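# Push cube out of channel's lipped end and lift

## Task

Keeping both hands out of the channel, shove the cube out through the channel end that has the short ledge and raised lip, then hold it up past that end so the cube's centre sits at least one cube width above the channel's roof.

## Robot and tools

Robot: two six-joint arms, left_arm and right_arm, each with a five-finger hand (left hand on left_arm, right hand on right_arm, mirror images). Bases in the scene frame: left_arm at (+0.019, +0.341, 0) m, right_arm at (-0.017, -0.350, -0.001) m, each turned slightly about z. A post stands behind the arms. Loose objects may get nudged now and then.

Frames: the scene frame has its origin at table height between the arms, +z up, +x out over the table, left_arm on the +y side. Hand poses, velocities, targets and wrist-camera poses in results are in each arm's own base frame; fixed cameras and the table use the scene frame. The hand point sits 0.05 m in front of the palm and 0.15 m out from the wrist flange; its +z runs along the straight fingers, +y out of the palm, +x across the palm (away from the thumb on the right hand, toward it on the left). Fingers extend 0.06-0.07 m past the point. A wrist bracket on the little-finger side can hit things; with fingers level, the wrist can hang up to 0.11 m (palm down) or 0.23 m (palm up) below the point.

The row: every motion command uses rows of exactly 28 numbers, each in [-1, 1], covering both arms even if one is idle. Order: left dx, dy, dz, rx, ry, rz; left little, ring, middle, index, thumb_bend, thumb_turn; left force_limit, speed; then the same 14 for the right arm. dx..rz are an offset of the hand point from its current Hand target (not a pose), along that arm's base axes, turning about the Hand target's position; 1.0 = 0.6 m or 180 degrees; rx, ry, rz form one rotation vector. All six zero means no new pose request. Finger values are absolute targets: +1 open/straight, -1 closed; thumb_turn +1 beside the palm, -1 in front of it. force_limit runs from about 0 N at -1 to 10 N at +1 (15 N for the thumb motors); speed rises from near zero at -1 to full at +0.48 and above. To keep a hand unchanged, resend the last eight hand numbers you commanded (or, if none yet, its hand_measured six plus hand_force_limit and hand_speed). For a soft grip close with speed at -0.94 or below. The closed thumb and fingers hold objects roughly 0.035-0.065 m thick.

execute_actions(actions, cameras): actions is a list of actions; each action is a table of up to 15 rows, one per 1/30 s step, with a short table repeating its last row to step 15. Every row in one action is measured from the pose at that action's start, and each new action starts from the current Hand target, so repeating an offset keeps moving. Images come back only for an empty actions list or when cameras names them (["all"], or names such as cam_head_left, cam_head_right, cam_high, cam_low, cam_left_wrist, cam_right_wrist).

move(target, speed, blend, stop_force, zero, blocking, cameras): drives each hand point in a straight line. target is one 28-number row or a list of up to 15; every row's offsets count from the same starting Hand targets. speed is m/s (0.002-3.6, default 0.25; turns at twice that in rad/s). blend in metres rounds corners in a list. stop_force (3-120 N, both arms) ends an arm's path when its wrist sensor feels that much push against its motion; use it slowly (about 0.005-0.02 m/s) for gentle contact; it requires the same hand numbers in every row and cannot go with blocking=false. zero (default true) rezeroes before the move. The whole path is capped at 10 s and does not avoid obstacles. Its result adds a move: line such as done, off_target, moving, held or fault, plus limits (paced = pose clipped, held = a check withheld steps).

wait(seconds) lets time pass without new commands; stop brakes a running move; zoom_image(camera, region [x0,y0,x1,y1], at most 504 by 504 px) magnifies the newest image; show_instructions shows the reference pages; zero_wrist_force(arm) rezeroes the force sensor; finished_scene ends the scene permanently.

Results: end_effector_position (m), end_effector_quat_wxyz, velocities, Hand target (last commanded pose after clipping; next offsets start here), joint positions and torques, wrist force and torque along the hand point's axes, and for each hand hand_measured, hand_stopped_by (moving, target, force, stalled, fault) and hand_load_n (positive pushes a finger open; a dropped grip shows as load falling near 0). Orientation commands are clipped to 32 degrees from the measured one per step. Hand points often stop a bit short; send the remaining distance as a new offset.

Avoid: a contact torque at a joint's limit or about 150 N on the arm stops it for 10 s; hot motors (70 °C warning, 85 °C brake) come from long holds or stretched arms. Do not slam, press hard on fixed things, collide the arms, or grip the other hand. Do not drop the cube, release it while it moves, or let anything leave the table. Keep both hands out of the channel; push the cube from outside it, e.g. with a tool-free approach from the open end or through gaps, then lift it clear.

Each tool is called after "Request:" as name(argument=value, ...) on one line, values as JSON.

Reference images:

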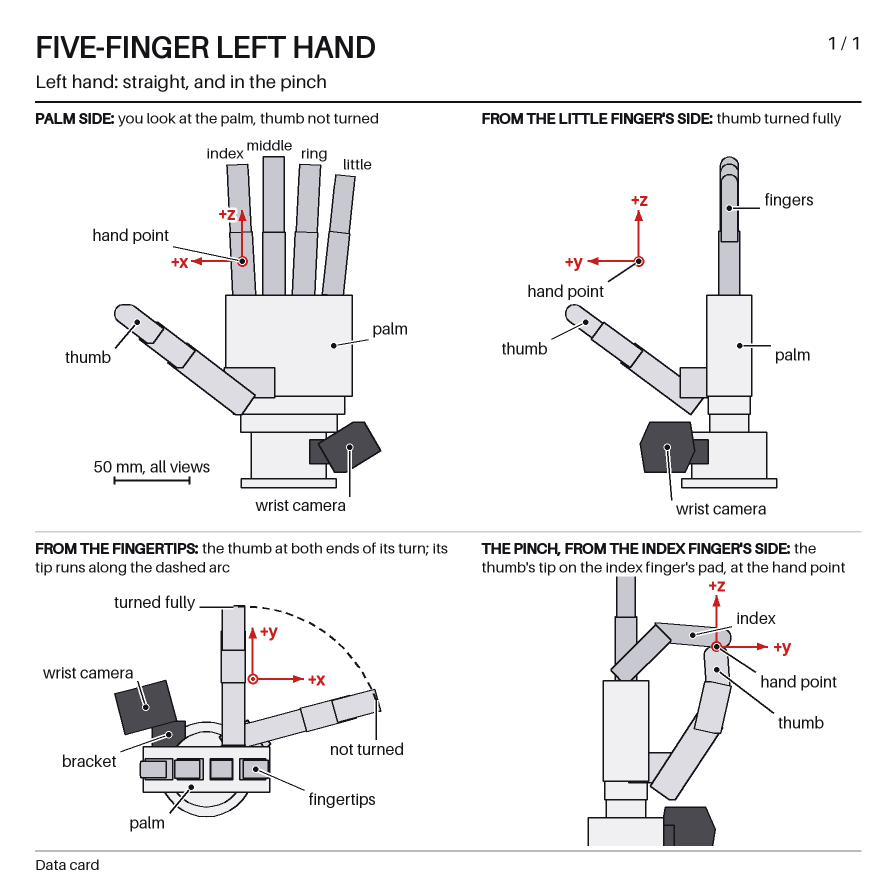

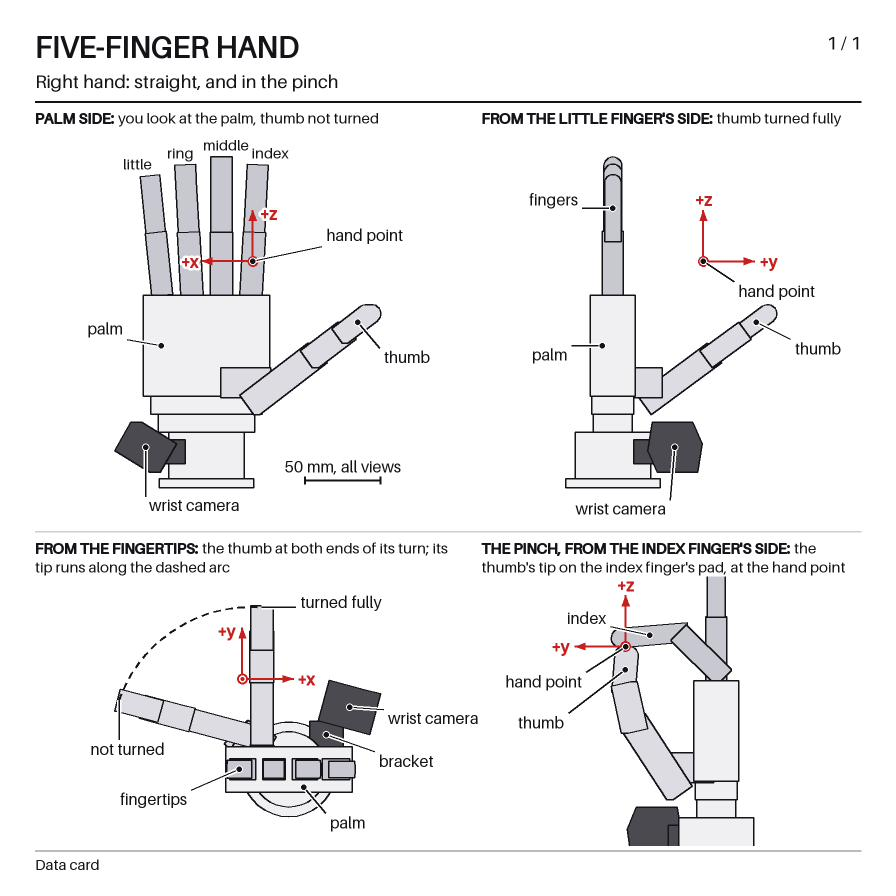

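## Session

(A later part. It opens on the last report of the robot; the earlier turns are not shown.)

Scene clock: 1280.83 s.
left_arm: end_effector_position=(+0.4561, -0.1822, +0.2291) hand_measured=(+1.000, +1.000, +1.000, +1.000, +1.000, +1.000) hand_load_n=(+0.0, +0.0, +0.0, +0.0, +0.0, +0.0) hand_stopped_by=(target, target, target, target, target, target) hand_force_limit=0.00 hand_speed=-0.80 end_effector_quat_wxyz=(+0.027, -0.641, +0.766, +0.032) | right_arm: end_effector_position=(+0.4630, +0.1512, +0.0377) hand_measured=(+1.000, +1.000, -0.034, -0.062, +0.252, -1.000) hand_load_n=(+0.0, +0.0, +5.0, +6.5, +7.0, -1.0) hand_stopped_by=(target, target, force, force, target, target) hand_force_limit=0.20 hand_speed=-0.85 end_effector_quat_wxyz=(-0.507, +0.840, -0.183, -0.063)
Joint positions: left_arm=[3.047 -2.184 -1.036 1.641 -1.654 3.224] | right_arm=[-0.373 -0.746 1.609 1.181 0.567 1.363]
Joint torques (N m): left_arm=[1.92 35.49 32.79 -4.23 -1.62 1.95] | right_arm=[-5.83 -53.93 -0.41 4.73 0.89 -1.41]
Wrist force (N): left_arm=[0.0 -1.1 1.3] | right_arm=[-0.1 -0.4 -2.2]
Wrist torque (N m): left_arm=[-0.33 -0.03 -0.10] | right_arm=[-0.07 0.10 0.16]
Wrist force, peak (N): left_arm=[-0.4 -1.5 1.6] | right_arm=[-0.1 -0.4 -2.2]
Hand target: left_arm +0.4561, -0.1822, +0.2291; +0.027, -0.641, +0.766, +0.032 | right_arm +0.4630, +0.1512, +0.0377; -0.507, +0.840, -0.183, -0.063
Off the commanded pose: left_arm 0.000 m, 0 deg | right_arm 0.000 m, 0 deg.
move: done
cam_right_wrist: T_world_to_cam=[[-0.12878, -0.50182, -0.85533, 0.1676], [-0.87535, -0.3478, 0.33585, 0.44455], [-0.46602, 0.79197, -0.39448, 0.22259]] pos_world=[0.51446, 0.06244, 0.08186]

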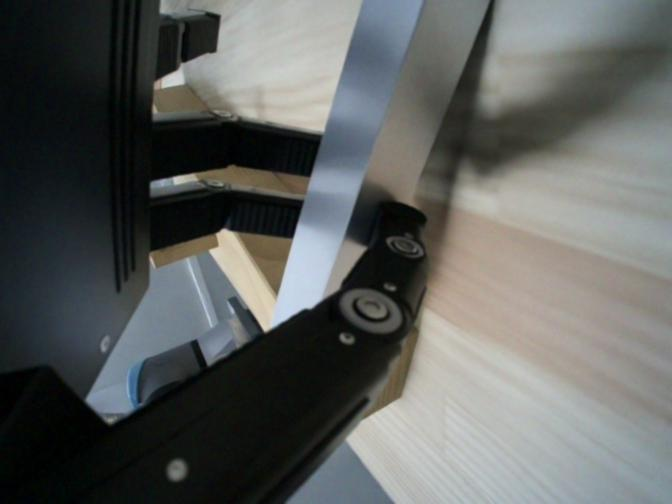

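Request:
move(target=[0,0,0,0,0,0,1,1,1,1,1,1,0,-0.8,0,0,0.07,0,0,0,1,1,-0.4,-0.4,0.25,-1,0.2,-0.85], speed=0.05, cameras=["cam_right_wrist"])

Scene clock: 1291.03 s.
left_arm: end_effector_position=(+0.4561, -0.1822, +0.2291) hand_measured=(+1.000, +1.000, +1.000, +1.000, +1.000, +1.000) hand_load_n=(+0.0, +0.0, +0.0, +0.0, +0.0, +0.0) hand_stopped_by=(target, target, target, target, target, target) hand_force_limit=0.00 hand_speed=-0.80 end_effector_quat_wxyz=(+0.027, -0.641, +0.766, +0.032) | right_arm: end_effector_position=(+0.4630, +0.1512, +0.0798) hand_measured=(+1.000, +1.000, -0.034, -0.062, +0.252, -1.000) hand_load_n=(+0.0, +0.0, +5.0, +6.0, +8.0, -1.5) hand_stopped_by=(target, target, force, force, target, target) hand_force_limit=0.20 hand_speed=-0.85 end_effector_quat_wxyz=(-0.507, +0.840, -0.183, -0.063) end_effector_velocity=(+0.000, +0.001, -0.002) end_effector_angular_velocity=(+0.000, -0.003, +0.002)
Joint positions: left_arm=[3.047 -2.184 -1.036 1.641 -1.654 3.224] | right_arm=[-0.373 -0.818 1.606 1.257 0.567 1.364]
Joint velocities: left_arm=[within noise] | right_arm=[0.002 0.002 0 -0.005 -0.001 0]
Joint torques (N m): left_arm=[0.96 35.8 31.93 -4.19 -1.38 1.84] | right_arm=[1.55 -35.37 -14.04 0.42 -1.93 -1.01]
Wrist force (N): left_arm=[-0.2 -1.2 1.2] | right_arm=[0.6 2.2 -0.7]
Wrist torque (N m): left_arm=[-0.33 -0.01 -0.10] | right_arm=[0.11 -0.02 0.20]
Wrist force, peak (N): left_arm=[0.0 -1.6 1.7] | right_arm=[0.8 2.5 -0.2]
Hand target: left_arm +0.4561, -0.1822, +0.2291; +0.027, -0.641, +0.766, +0.032 | right_arm +0.4630, +0.1512, +0.0797; -0.507, +0.840, -0.183, -0.063
Off the commanded pose: left_arm 0.000 m, 0 deg | right_arm 0.000 m, 0 deg.
move: done
cam_right_wrist: T_world_to_cam=[[-0.12882, -0.50184, -0.85531, 0.20363], [-0.87535, -0.34778, 0.33589, 0.43041], [-0.46602, 0.79197, -0.39448, 0.2392]] pos_world=[0.51446, 0.06244, 0.12396]

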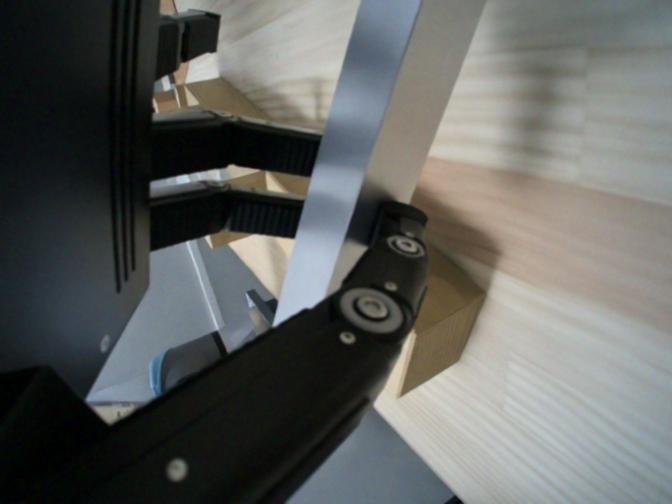

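Request:
move(target=[[0,0,0,0,0,0,1,1,1,1,1,1,0,-0.8,0,0,0.2,0,0,0,1,1,-0.4,-0.4,0.25,-1,0.2,-0.85],[0,0,0,0,0,0,1,1,1,1,1,1,0,-0.8,-0.1167,0.1752,0.2,-0.0914,-0.0514,-0.5051,1,1,-0.4,-0.4,0.25,-1,0.2,-0.85]], speed=[0.1,0.14], blend=0.02, cameras=["cam_right_wrist","cam_high"])

Scene clock: 1368.30 s.
left_arm: end_effector_position=(+0.4561, -0.1822, +0.2291) hand_measured=(+1.000, +1.000, +1.000, +1.000, +1.000, +1.000) hand_load_n=(+0.0, +0.0, +0.0, +0.0, +0.0, +0.0) hand_stopped_by=(target, target, target, target, target, target) hand_force_limit=0.00 hand_speed=-0.80 end_effector_quat_wxyz=(+0.027, -0.641, +0.766, +0.032) | right_arm: end_effector_position=(+0.3930, +0.2564, +0.1997) hand_measured=(+1.000, +1.000, -0.034, -0.062, +0.252, -1.000) hand_load_n=(+0.0, +0.0, +5.5, +6.0, +8.5, -1.0) hand_stopped_by=(target, target, force, force, target, target) hand_force_limit=0.20 hand_speed=-0.85 end_effector_quat_wxyz=(+0.300, -0.519, +0.693, -0.400)
Joint positions: left_arm=[3.047 -2.184 -1.036 1.641 -1.654 3.224] | right_arm=[0.542 -1.533 1.882 0.357 2.262 3.64]
Joint torques (N m): left_arm=[0.58 35.73 32.91 -4.25 -1.48 1.89] | right_arm=[5.38 -25.81 -8.45 -1.49 2.93 0.49]
Wrist force (N): left_arm=[-0.4 -1.2 1.1] | right_arm=[-0.1 1.0 -1.0]
Wrist torque (N m): left_arm=[-0.32 0.02 -0.12] | right_arm=[-0.05 0.11 0.11]
Wrist force, peak (N): left_arm=[-0.2 -1.5 1.7] | right_arm=[0.9 3.2 -0.1]
Hand target: left_arm +0.4561, -0.1822, +0.2291; +0.027, -0.641, +0.766, +0.032 | right_arm +0.3930, +0.2564, +0.1997; +0.300, -0.519, +0.693, -0.400
Off the commanded pose: left_arm 0.000 m, 0 deg | right_arm 0.000 m, 0 deg.
move: done
cam_right_wrist: T_world_to_cam=[[-0.56858, -0.09565, -0.81705, 0.41101], [-0.30429, 0.94722, 0.10086, -0.14412], [0.76428, 0.30597, -0.56768, -0.15369]] pos_world=[0.3073, 0.22285, 0.26311]
Images, in order (width x height): cam_high 672x504, cam_right_wrist 672x504.

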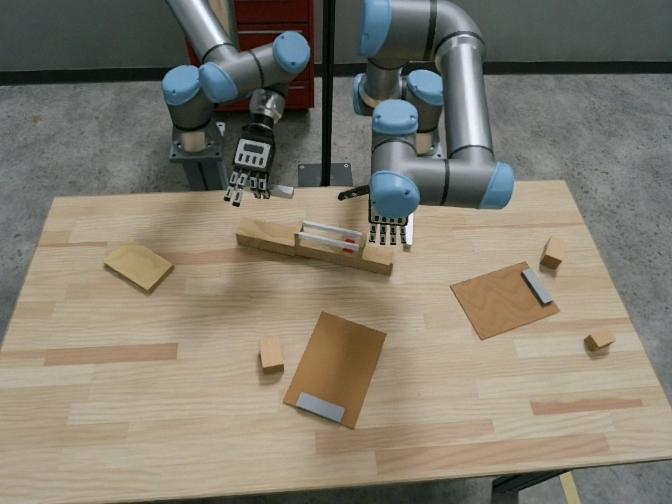

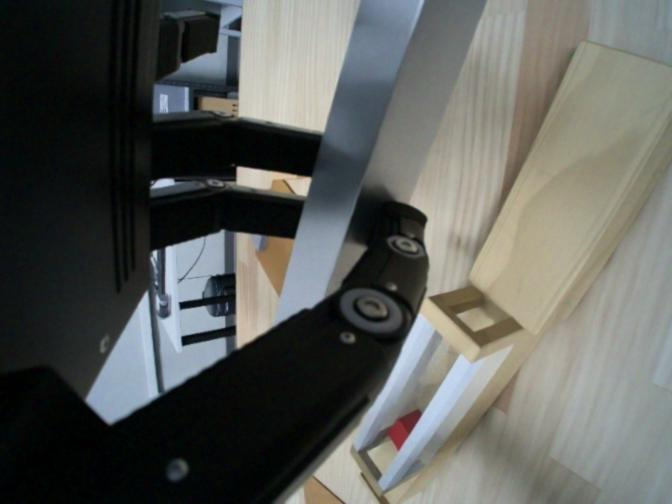

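Request:
zoom_image(camera="cam_right_wrist", region=[400, 260, 560, 380])

Request:
zoom_image(camera="cam_right_wrist", region=[340, 380, 500, 504])

Scaled by 3.150 from the camera's image (finer frame: 960x720).

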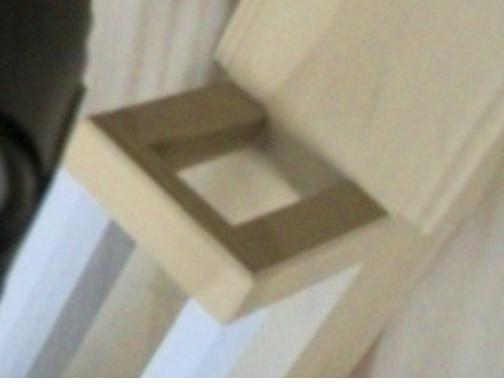

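Scaled by 3.150 from the camera's image (finer frame: 960x720).

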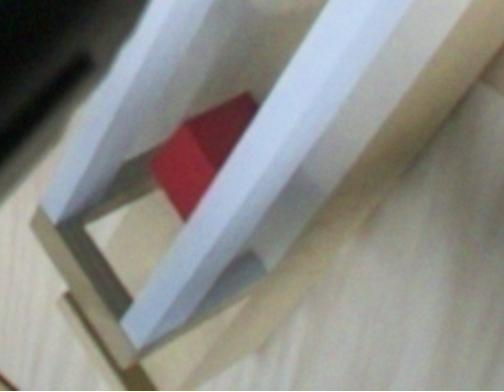

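Request:
zoom_image(camera="cam_right_wrist", region=[260, 0, 500, 320])

Scaled by 1.575 from the camera's image (finer frame: 960x720).

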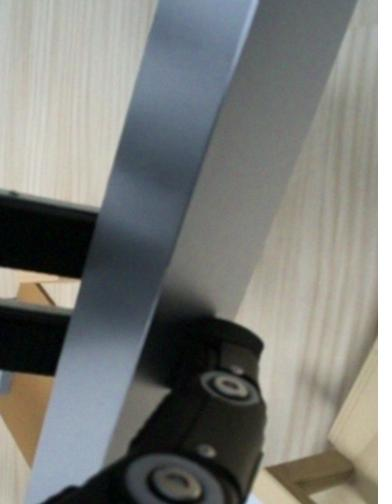

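Request:
zoom_image(camera="cam_high", region=[280, 150, 460, 290])

Scaled by 2.800 from the camera's image (finer frame: 960x720).

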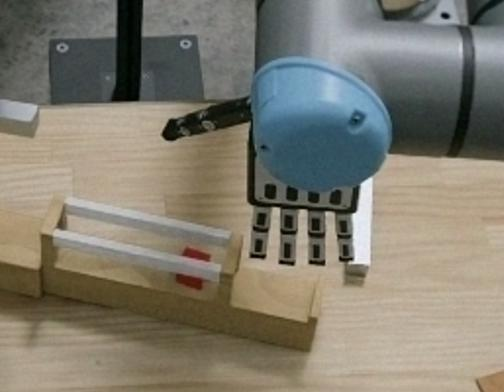

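Request:
zoom_image(camera="cam_high", region=[210, 120, 400, 290])

Scaled by 2.653 from the camera's image (finer frame: 960x720).

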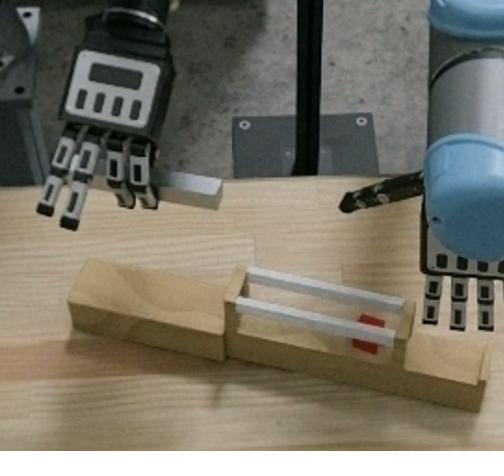

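Request:
move(target=[0,0,0,0,0,0,1,1,1,1,1,1,0,-0.8,0.0057,-0.0103,-0.2078,0,0,0,1,1,-0.4,-0.4,0.25,-1,0.2,-0.85], speed=0.08, cameras=["cam_right_wrist","cam_high","cam_left_wrist"])

Request:
zoom_image(camera="cam_high", region=[210, 150, 400, 290])

Request:
zoom_image(camera="cam_right_wrist", region=[250, 0, 600, 300])

Scene clock: 1544.80 s.
left_arm: end_effector_position=(+0.4561, -0.1822, +0.2291) hand_measured=(+1.000, +1.000, +1.000, +1.000, +1.000, +1.000) hand_load_n=(+0.0, +0.0, +0.0, +0.0, +0.0, +0.0) hand_stopped_by=(target, target, target, target, target, target) hand_force_limit=0.00 hand_speed=-0.80 end_effector_quat_wxyz=(+0.027, -0.641, +0.766, +0.032) | right_arm: end_effector_position=(+0.3963, +0.2501, +0.0750) hand_measured=(+1.000, +1.000, -0.034, -0.062, +0.252, -1.000) hand_load_n=(+0.0, +0.0, +5.0, +6.0, +8.0, -1.0) hand_stopped_by=(target, target, force, force, target, target) hand_force_limit=0.20 hand_speed=-0.85 end_effector_quat_wxyz=(+0.300, -0.519, +0.693, -0.400)
Joint positions: left_arm=[3.047 -2.184 -1.036 1.641 -1.654 3.224] | right_arm=[0.52 -1.383 2.078 0 2.245 3.622]
Joint torques (N m): left_arm=[-2.74 36.33 32.04 -3.9 -1.54 1.87] | right_arm=[5.03 -32 -24.35 0.94 0.92 0.22]
Wrist force (N): left_arm=[-0.1 -1.4 1.3] | right_arm=[-0.1 1.3 -1.1]
Wrist torque (N m): left_arm=[-0.35 -0.02 -0.09] | right_arm=[0.02 0.11 0.13]
Wrist force, peak (N): left_arm=[-0.3 -1.3 1.7] | right_arm=[-0.2 2.3 -0.7]
Hand target: left_arm +0.4561, -0.1822, +0.2291; +0.027, -0.641, +0.766, +0.032 | right_arm +0.3964, +0.2502, +0.0750; +0.300, -0.519, +0.693, -0.400
Off the commanded pose: left_arm 0.000 m, 0 deg | right_arm 0.000 m, 0 deg.
move: done
cam_left_wrist: T_world_to_cam=[[0.93006, -0.36727, -0.0104, -0.48993], [-0.32863, -0.84421, 0.42345, -0.09564], [-0.1643, -0.39042, -0.90586, 0.32328]] pos_world=[0.47735, -0.13446, 0.32825]
cam_right_wrist: T_world_to_cam=[[-0.56871, -0.09576, -0.81694, 0.31046], [-0.30408, 0.94731, 0.10065, -0.12472], [0.76426, 0.30566, -0.56787, -0.22501]] pos_world=[0.3106, 0.21665, 0.13841]
Images, in order (width x height): cam_high 672x504, cam_left_wrist 672x504, cam_right_wrist 672x504.

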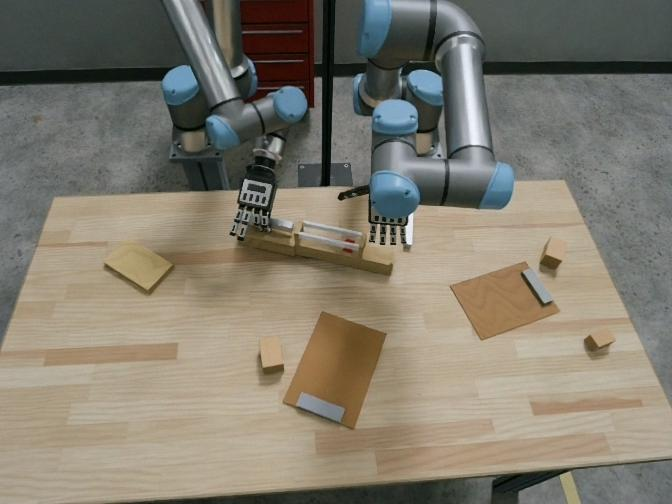

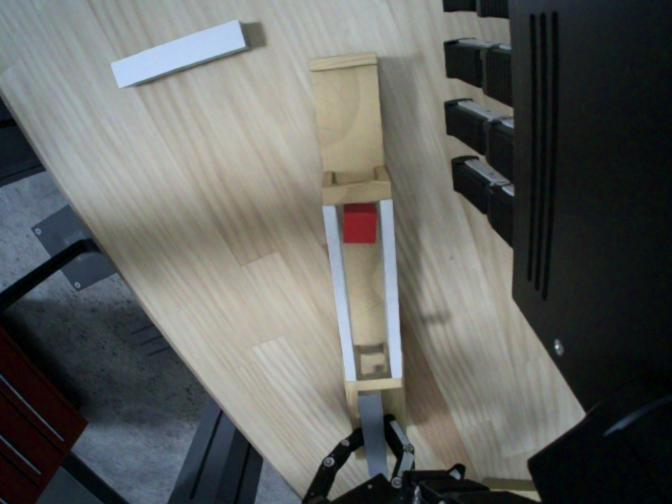

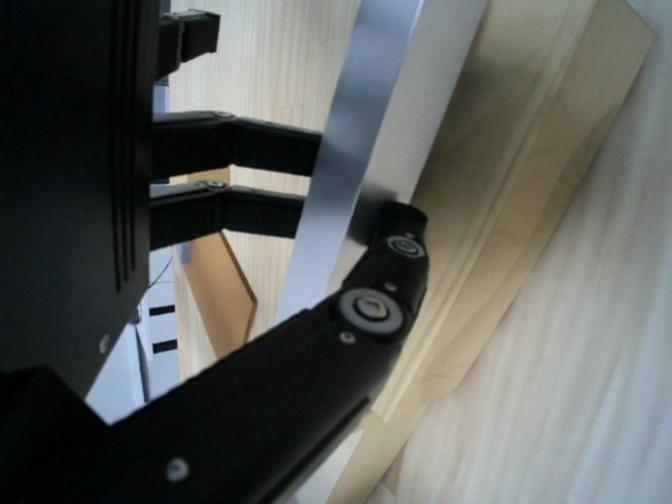

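Scaled by 2.653 from the camera's image (finer frame: 960x720).

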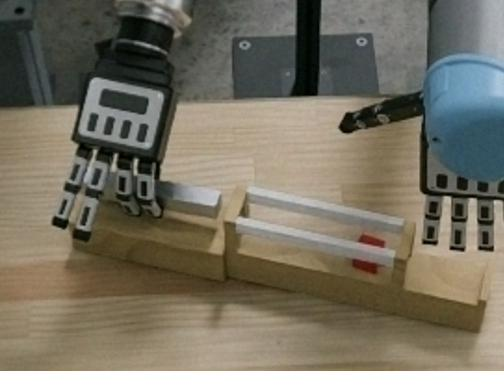

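Scaled by 1.440 from the camera's image (finer frame: 960x720).

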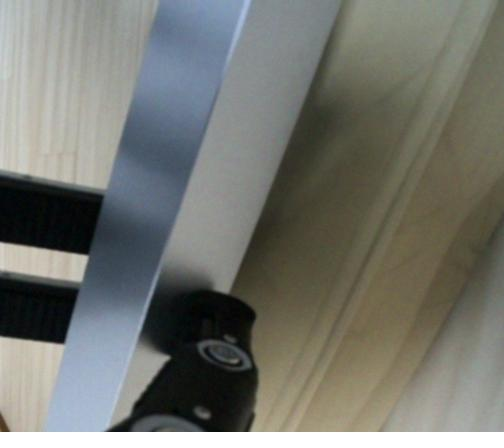

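Request:
zoom_image(camera="cam_left_wrist", region=[290, 330, 460, 490])

Scaled by 2.965 from the camera's image (finer frame: 960x720).

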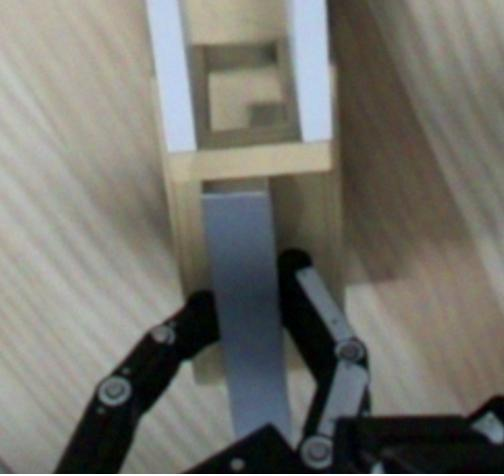

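Request:
move(target=[0,0,0,0,0,0,1,1,1,1,1,1,0,-0.8,0.0078,-0.0023,-0.0208,0,0,0,1,1,-0.4,-0.4,0.25,-1,0.2,-0.85], speed=0.05, stop_force=8, cameras=["cam_high","cam_left_wrist"])

Request:
zoom_image(camera="cam_left_wrist", region=[290, 330, 460, 490])

Request:
zoom_image(camera="cam_high", region=[210, 180, 320, 280])

Scene clock: 1630.47 s.
left_arm: end_effector_position=(+0.4561, -0.1822, +0.2291) hand_measured=(+1.000, +1.000, +1.000, +1.000, +1.000, +1.000) hand_load_n=(+0.0, +0.0, +0.0, +0.0, +0.0, +0.0) hand_stopped_by=(target, target, target, target, target, target) hand_force_limit=0.00 hand_speed=-0.80 end_effector_quat_wxyz=(+0.027, -0.641, +0.766, +0.032) | right_arm: end_effector_position=(+0.4003, +0.2490, +0.0646) hand_measured=(+1.000, +1.000, -0.034, -0.062, +0.252, -1.000) hand_load_n=(+0.0, +0.0, +5.0, +5.5, +8.0, -1.0) hand_stopped_by=(target, target, force, force, target, target) hand_force_limit=0.20 hand_speed=-0.85 end_effector_quat_wxyz=(+0.300, -0.519, +0.693, -0.400)
Joint positions: left_arm=[3.047 -2.184 -1.036 1.641 -1.654 3.224] | right_arm=[0.511 -1.363 2.086 -0.033 2.238 3.614]
Joint torques (N m): left_arm=[-0.96 35.07 31.68 -4.14 -1.45 1.92] | right_arm=[7.79 -14.52 -22.52 -1.67 3.15 1.14]
Wrist force (N): left_arm=[-0.1 -0.9 1.2] | right_arm=[-0.8 -2.4 -2.8]
Wrist torque (N m): left_arm=[-0.29 -0.02 -0.10] | right_arm=[-0.08 0.13 -0.06]
Wrist force, peak (N): left_arm=[-0.3 -1.6 1.5] | right_arm=[1.2 -31.7 -17.1]
Hand target: left_arm +0.4561, -0.1822, +0.2291; +0.027, -0.641, +0.766, +0.032 | right_arm +0.4003, +0.2490, +0.0646; +0.300, -0.519, +0.693, -0.400 (not the last commanded pose)
Off the commanded pose: left_arm 0.000 m, 0 deg | right_arm 0.002 m, 0 deg.
move: contact (right_arm)
cam_left_wrist: T_world_to_cam=[[0.93006, -0.36727, -0.0104, -0.48993], [-0.32863, -0.84421, 0.42345, -0.09564], [-0.1643, -0.39042, -0.90586, 0.32328]] pos_world=[0.47735, -0.13446, 0.32825]

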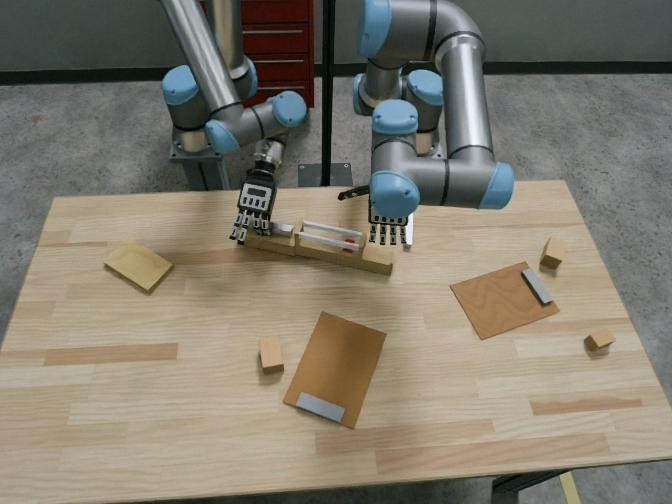

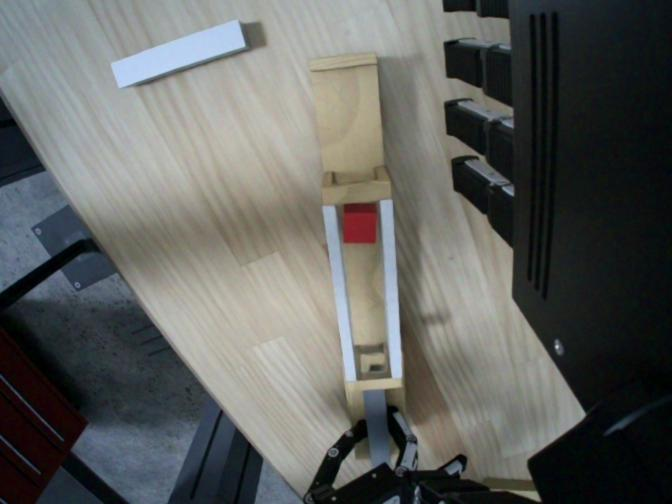

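Scaled by 2.965 from the camera's image (finer frame: 960x720).

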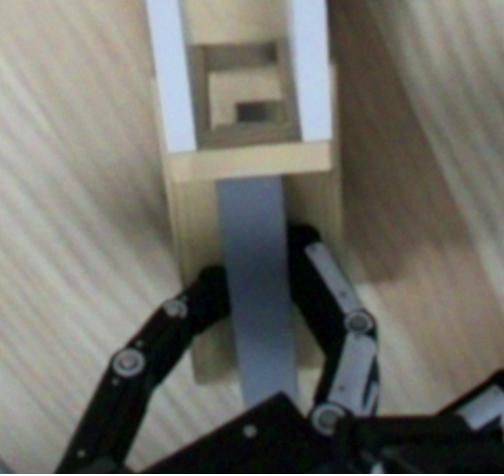

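Scaled by 4.582 from the camera's image (finer frame: 960x720).

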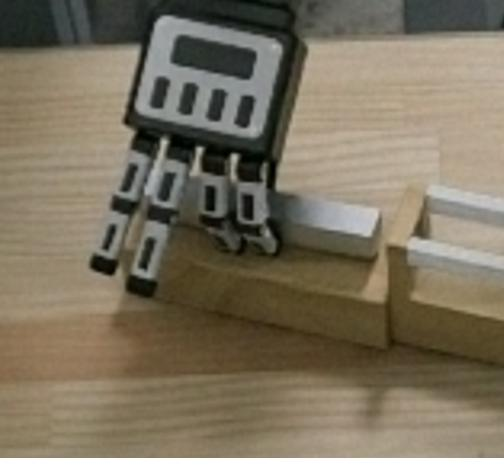

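Request:
move(target=[[0,0,0,0,0,0,1,1,1,1,1,1,0,-0.8,0,0,0.0033,0,0,0,1,1,-0.4,-0.4,0.25,-1,0.2,-0.85],[0,0,0,0,0,0,1,1,1,1,1,1,0,-0.8,0.0151,0.0512,0.0033,0,0,0,1,1,-0.4,-0.4,0.25,-1,0.2,-0.85]], speed=0.02, stop_force=6, cameras=["cam_high","cam_left_wrist"])

Request:
zoom_image(camera="cam_left_wrist", region=[290, 310, 460, 470])

Request:
zoom_image(camera="cam_high", region=[210, 180, 320, 280])

Scene clock: 1656.33 s.
left_arm: end_effector_position=(+0.4561, -0.1822, +0.2291) hand_measured=(+1.000, +1.000, +1.000, +1.000, +1.000, +1.000) hand_load_n=(+0.0, +0.0, +0.0, +0.0, +0.0, -0.5) hand_stopped_by=(target, target, target, target, target, target) hand_force_limit=0.00 hand_speed=-0.80 end_effector_quat_wxyz=(+0.027, -0.641, +0.766, +0.032) | right_arm: end_effector_position=(+0.4094, +0.2797, +0.0666) hand_measured=(+1.000, +1.000, -0.034, -0.062, +0.252, -1.000) hand_load_n=(+0.0, +0.0, +5.0, +6.0, +7.5, -0.5) hand_stopped_by=(target, target, force, force, target, target) hand_force_limit=0.20 hand_speed=-0.85 end_effector_quat_wxyz=(+0.300, -0.519, +0.693, -0.400)
Joint positions: left_arm=[3.047 -2.184 -1.036 1.641 -1.654 3.224] | right_arm=[0.576 -1.292 1.992 0.025 2.287 3.669]
Joint torques (N m): left_arm=[-2.13 35.35 32.28 -3.89 -1.91 1.88] | right_arm=[-6.44 -39.55 -2.97 -1.72 -1.69 -1.52]
Wrist force (N): left_arm=[-0.2 -1.2 1.3] | right_arm=[-0.1 0.9 -0.6]
Wrist torque (N m): left_arm=[-0.33 -0.01 -0.09] | right_arm=[-0.07 0.09 0.01]
Wrist force, peak (N): left_arm=[-0.1 -1.6 1.5] | right_arm=[-1.5 -2.4 -3.2]
Hand target: left_arm +0.4561, -0.1822, +0.2291; +0.027, -0.641, +0.766, +0.032 | right_arm +0.4094, +0.2797, +0.0666; +0.300, -0.519, +0.693, -0.400
Off the commanded pose: left_arm 0.000 m, 0 deg | right_arm 0.000 m, 0 deg.
move: done
cam_left_wrist: T_world_to_cam=[[0.93006, -0.36727, -0.0104, -0.48993], [-0.32863, -0.84421, 0.42345, -0.09564], [-0.1643, -0.39042, -0.90586, 0.32328]] pos_world=[0.47735, -0.13446, 0.32825]

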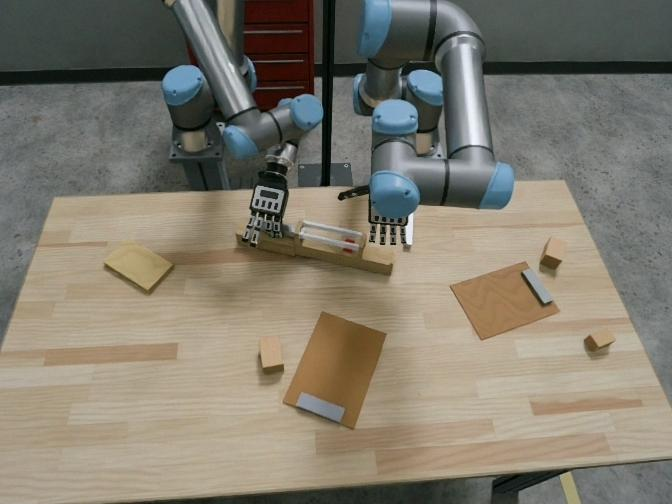

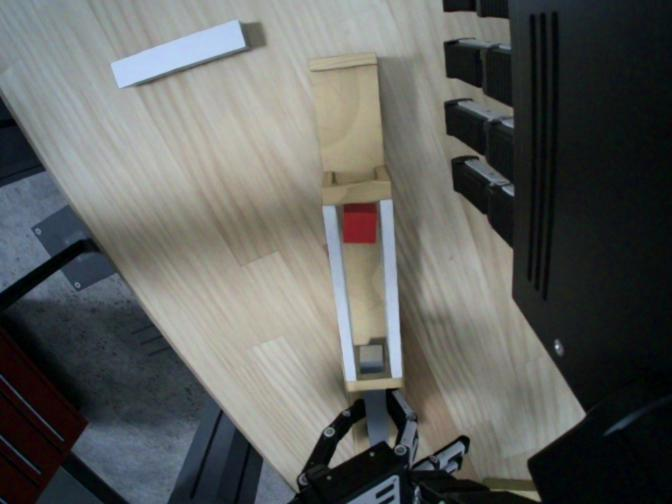

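Scaled by 2.965 from the camera's image (finer frame: 960x720).

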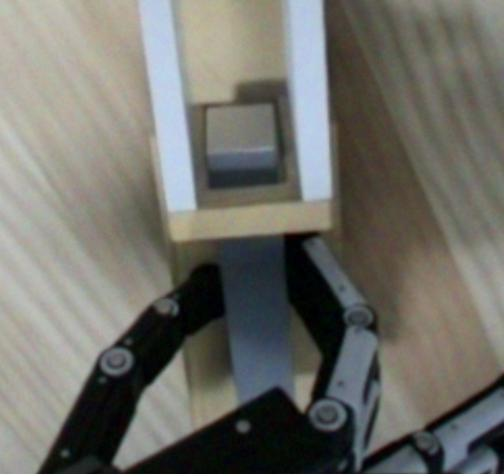

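Scaled by 4.582 from the camera's image (finer frame: 960x720).

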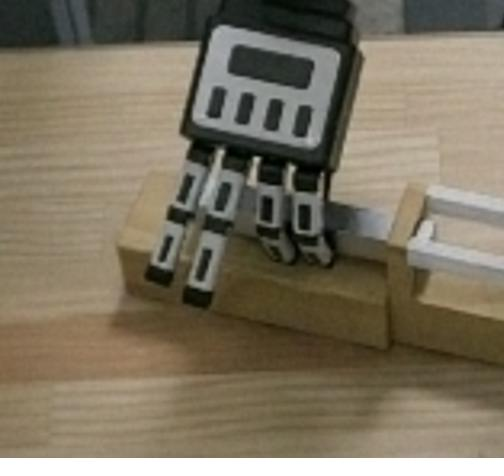

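Request:
move(target=[0,0,0,0,0,0,1,1,1,1,1,1,0,-0.8,0,0,-0.0117,0,0,0,1,1,-0.4,-0.4,0.25,-1,0.2,-0.85], speed=0.006, stop_force=3.5, cameras=["cam_high"])

Request:
zoom_image(camera="cam_high", region=[210, 180, 320, 280])

Scene clock: 1676.37 s.
left_arm: end_effector_position=(+0.4561, -0.1822, +0.2291) hand_measured=(+1.000, +1.000, +1.000, +1.000, +1.000, +1.000) hand_load_n=(+0.0, +0.0, +0.0, +0.0, +0.0, +0.0) hand_stopped_by=(target, target, target, target, target, target) hand_force_limit=0.00 hand_speed=-0.80 end_effector_quat_wxyz=(+0.027, -0.641, +0.766, +0.032) | right_arm: end_effector_position=(+0.4094, +0.2797, +0.0647) hand_measured=(+1.000, +1.000, -0.034, -0.062, +0.252, -1.000) hand_load_n=(+0.0, +0.0, +5.0, +6.0, +8.0, -0.5) hand_stopped_by=(target, target, force, force, target, target) hand_force_limit=0.20 hand_speed=-0.85 end_effector_quat_wxyz=(+0.300, -0.519, +0.693, -0.400)
Joint positions: left_arm=[3.047 -2.184 -1.036 1.641 -1.654 3.224] | right_arm=[0.576 -1.289 1.994 0.02 2.287 3.669]
Joint torques (N m): left_arm=[-2 35.08 32.32 -4.33 -1.68 2.05] | right_arm=[-2.15 -37.24 -22.5 2.95 -1.65 -1.31]
Wrist force (N): left_arm=[-0.3 -1.2 1.5] | right_arm=[-0.4 -2.6 -2.0]
Wrist torque (N m): left_arm=[-0.34 0.01 -0.11] | right_arm=[-0.14 0.16 -0.09]
Wrist force, peak (N): left_arm=[-0.1 -1.3 1.7] | right_arm=[0.8 -9.1 -4.3]
Hand target: left_arm +0.4561, -0.1822, +0.2291; +0.027, -0.641, +0.766, +0.032 | right_arm +0.4094, +0.2798, +0.0647; +0.300, -0.519, +0.693, -0.400 (not the last commanded pose)
Off the commanded pose: left_arm 0.000 m, 0 deg | right_arm 0.005 m, 0 deg.
move: contact (right_arm)

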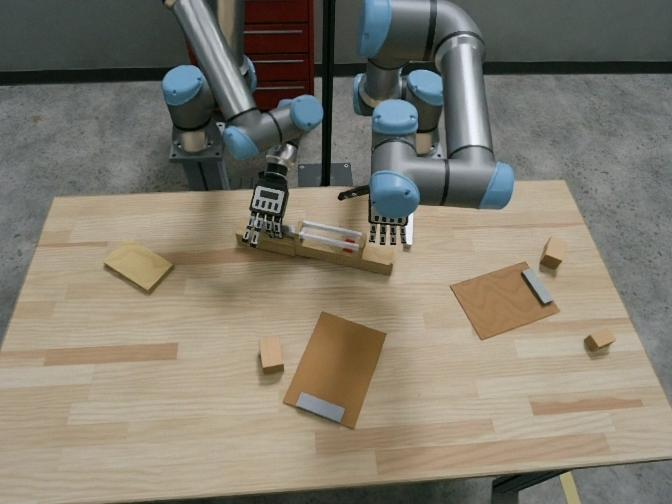

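Scaled by 4.582 from the camera's image (finer frame: 960x720).

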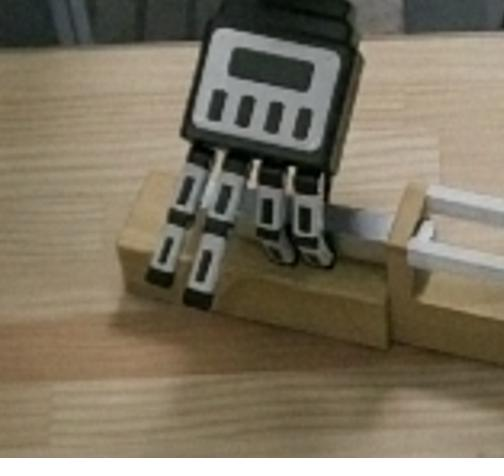

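Request:
execute_actions(actions=[], cameras=["cam_right_wrist", "cam_head_right"])

Request:
zoom_image(camera="cam_right_wrist", region=[320, 0, 520, 260])

Scene clock: 1694.30 s.
left_arm: end_effector_position=(+0.4561, -0.1822, +0.2291) hand_measured=(+1.000, +1.000, +1.000, +1.000, +1.000, +1.000) hand_load_n=(+0.0, +0.0, +0.0, +0.0, +0.0, +0.0) hand_stopped_by=(target, target, target, target, target, target) hand_force_limit=0.00 hand_speed=-0.80 end_effector_quat_wxyz=(+0.027, -0.641, +0.766, +0.032) | right_arm: end_effector_position=(+0.4094, +0.2797, +0.0647) hand_measured=(+1.000, +1.000, -0.034, -0.062, +0.252, -1.000) hand_load_n=(+0.0, +0.0, +5.0, +6.0, +7.5, -1.0) hand_stopped_by=(target, target, force, force, target, target) hand_force_limit=0.20 hand_speed=-0.85 end_effector_quat_wxyz=(+0.300, -0.519, +0.693, -0.400)
Joint positions: left_arm=[3.047 -2.184 -1.036 1.641 -1.654 3.224] | right_arm=[0.576 -1.289 1.994 0.02 2.287 3.669]
Joint velocities: within noise
Joint torques (N m): left_arm=[-3.13 36.89 31.36 -4.01 -1.69 2.09] | right_arm=[4 -37.21 -22.55 -0.48 -1.33 -1.35]
Motor temperatures (°C): left_arm=[34 34 39 49 42 37] | right_arm=[35 36 33 39 38 37]
Wrist force (N): left_arm=[-0.1 -1.3 1.4] | right_arm=[-0.4 -2.4 -2.4]
Wrist torque (N m): left_arm=[-0.35 -0.02 -0.09] | right_arm=[-0.09 0.16 -0.08]
Wrist force, peak (N): left_arm=[-0.5 -1.3 1.7] | right_arm=[-0.4 -2.5 -2.7]
Hand target: left_arm +0.4561, -0.1822, +0.2291; +0.027, -0.641, +0.766, +0.032 | right_arm +0.4094, +0.2798, +0.0647; +0.300, -0.519, +0.693, -0.400 (not the last commanded pose)
Off the commanded pose: left_arm 0.000 m, 0 deg | right_arm 0.005 m, 0 deg.
camera_calibration:
cam_right_wrist: T_world_to_cam=[[-0.56835, -0.09553, -0.81722, 0.31211], [-0.30407, 0.94731, 0.10074, -0.14774], [0.76454, 0.30575, -0.56745, -0.25014]] pos_world=[0.3237, 0.24625, 0.12801]
Images, in order (width x height): cam_head_right 672x504, cam_right_wrist 672x504.

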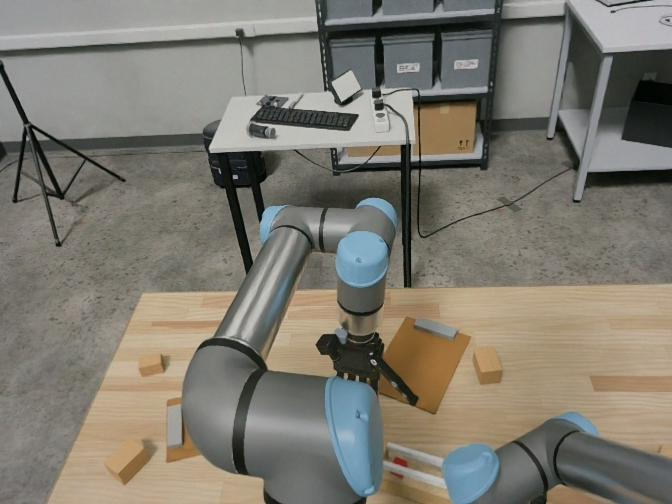

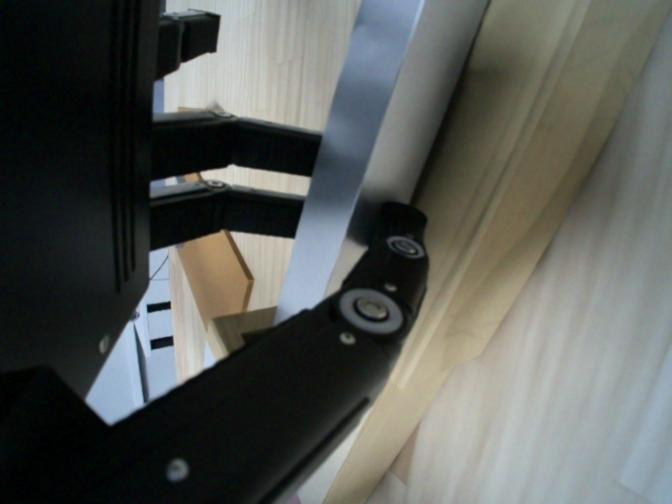

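Scaled by 1.938 from the camera's image (finer frame: 960x720).

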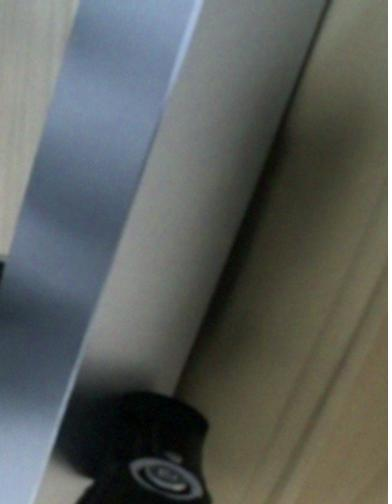

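Request:
zoom_image(camera="cam_right_wrist", region=[380, 0, 672, 400])

Scaled by 1.260 from the camera's image (finer frame: 960x720).

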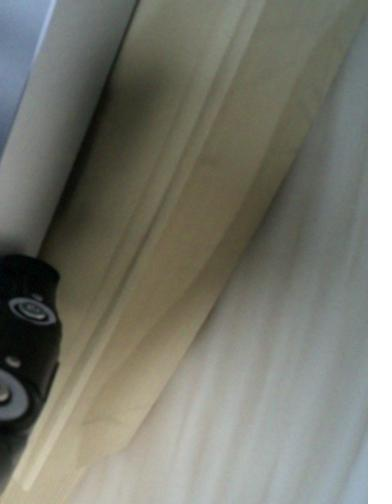

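Request:
zoom_image(camera="cam_right_wrist", region=[300, 150, 420, 240])

Request:
zoom_image(camera="cam_right_wrist", region=[380, 0, 500, 90])

Request:
zoom_image(camera="cam_right_wrist", region=[260, 230, 380, 320])

Scaled by 4.200 from the camera's image (finer frame: 960x720).

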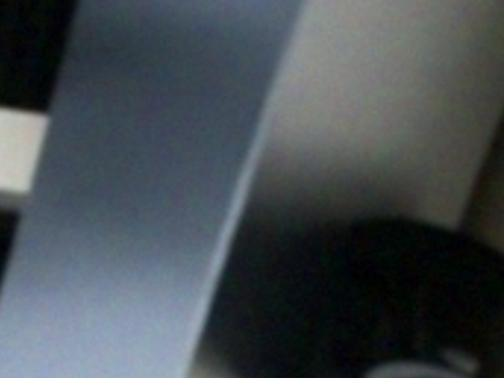

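Scaled by 4.200 from the camera's image (finer frame: 960x720).

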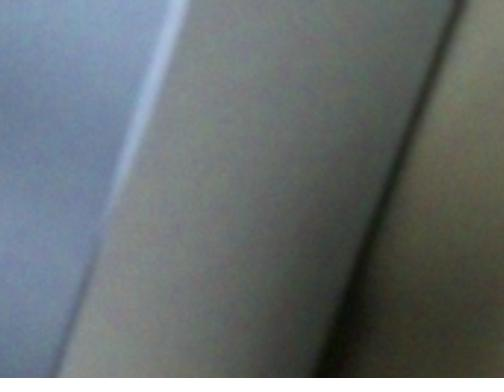

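Scaled by 4.200 from the camera's image (finer frame: 960x720).

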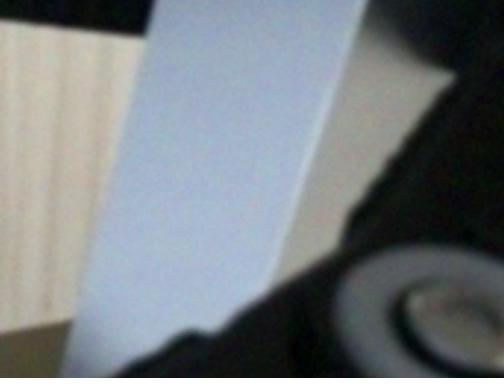

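Request:
execute_actions(actions=[], cameras=["cam_high", "cam_low"])

Request:
zoom_image(camera="cam_high", region=[250, 200, 320, 260])

Request:
zoom_image(camera="cam_low", region=[250, 180, 450, 300])

Scene clock: 1808.20 s.
left_arm: end_effector_position=(+0.4561, -0.1822, +0.2291) hand_measured=(+1.000, +1.000, +1.000, +1.000, +1.000, +1.000) hand_load_n=(+0.0, +0.0, +0.0, +0.0, -0.5, +0.0) hand_stopped_by=(target, target, target, target, target, target) hand_force_limit=0.00 hand_speed=-0.80 end_effector_quat_wxyz=(+0.027, -0.641, +0.766, +0.032) | right_arm: end_effector_position=(+0.4094, +0.2798, +0.0647) hand_measured=(+1.000, +1.000, -0.034, -0.062, +0.252, -1.000) hand_load_n=(+0.0, +0.0, +5.0, +6.0, +7.5, -1.0) hand_stopped_by=(target, target, force, force, target, target) hand_force_limit=0.20 hand_speed=-0.85 end_effector_quat_wxyz=(+0.300, -0.519, +0.693, -0.400)
Joint positions: left_arm=[3.047 -2.184 -1.036 1.641 -1.654 3.224] | right_arm=[0.576 -1.289 1.994 0.02 2.287 3.669]
Joint velocities: within noise
Joint torques (N m): left_arm=[-3.82 35.24 33.01 -4.16 -1.57 1.89] | right_arm=[4.18 -37.35 -24.22 -0.46 -1.29 -1.23]
Motor temperatures (°C): left_arm=[34 34 39 49 41 37] | right_arm=[35 36 33 39 38 37]
Wrist force (N): left_arm=[-0.2 -1.1 1.3] | right_arm=[0.0 -2.6 -2.0]
Wrist torque (N m): left_arm=[-0.32 0.00 -0.11] | right_arm=[-0.13 0.11 -0.07]
Wrist force, peak (N): left_arm=[0.0 -1.5 1.6] | right_arm=[-0.2 -2.8 -2.5]
Hand target: left_arm +0.4561, -0.1822, +0.2291; +0.027, -0.641, +0.766, +0.032 | right_arm +0.4094, +0.2798, +0.0647; +0.300, -0.519, +0.693, -0.400 (not the last commanded pose)
Off the commanded pose: left_arm 0.000 m, 0 deg | right_arm 0.005 m, 0 deg.
Images, in order (width x height): cam_high 672x504, cam_low 672x504.

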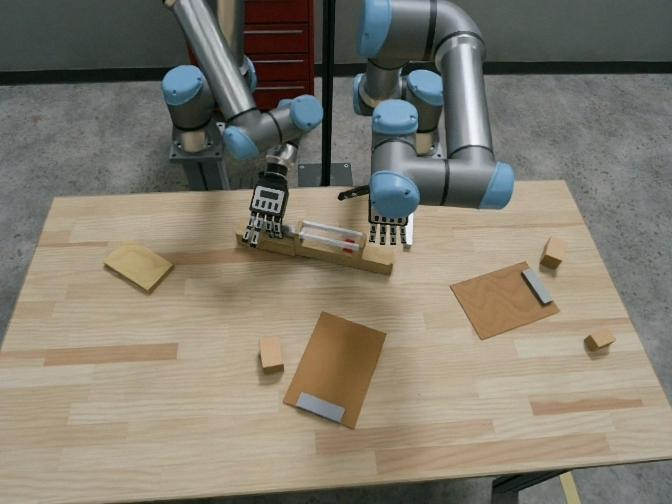

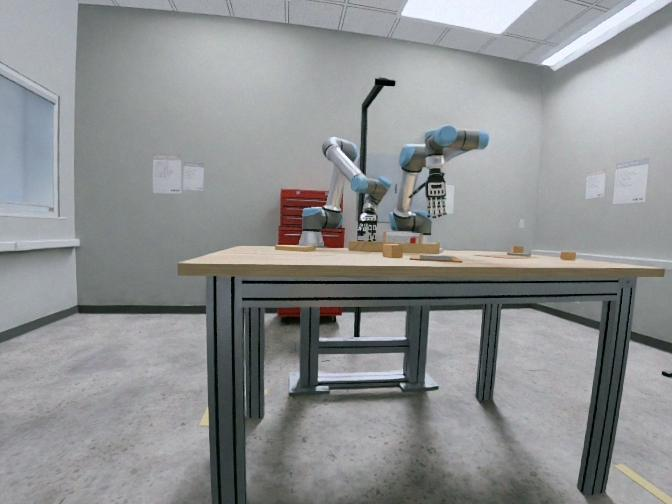

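Scaled by 7.200 from the camera's image (finer frame: 960x720).

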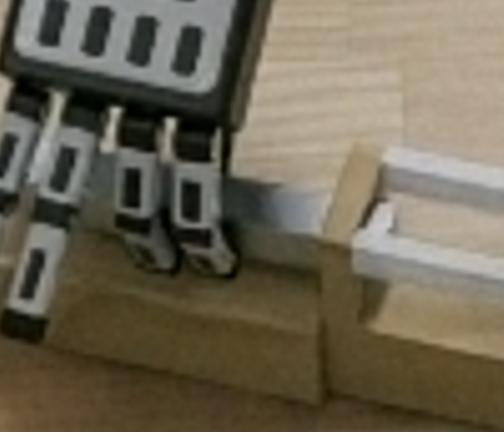

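Scaled by 2.520 from the camera's image (finer frame: 960x720).

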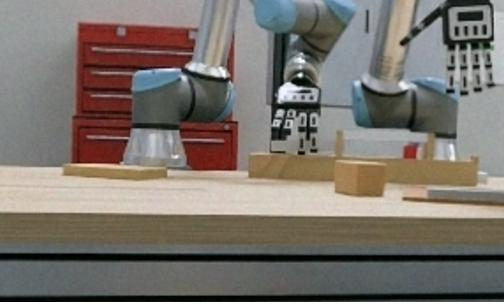

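Request:
zoom_image(camera="cam_low", region=[345, 225, 445, 255])

Scaled by 5.040 from the camera's image (finer frame: 960x720).

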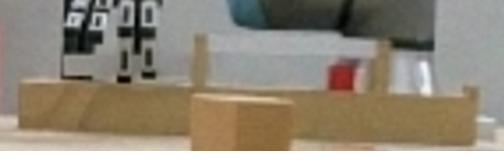

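Request:
zoom_image(camera="cam_high", region=[276, 218, 306, 244])

Scaled by 16.800 from the camera's image (finer frame: 960x720).

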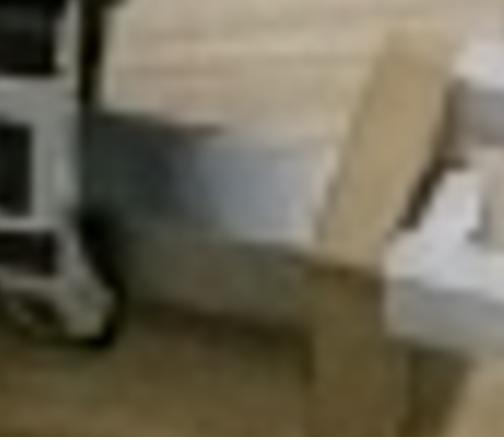

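Request:
zoom_image(camera="cam_high", region=[270, 222, 318, 262])

Scaled by 10.500 from the camera's image (finer frame: 960x720).

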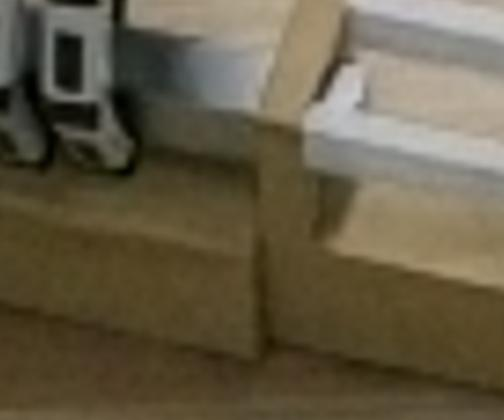

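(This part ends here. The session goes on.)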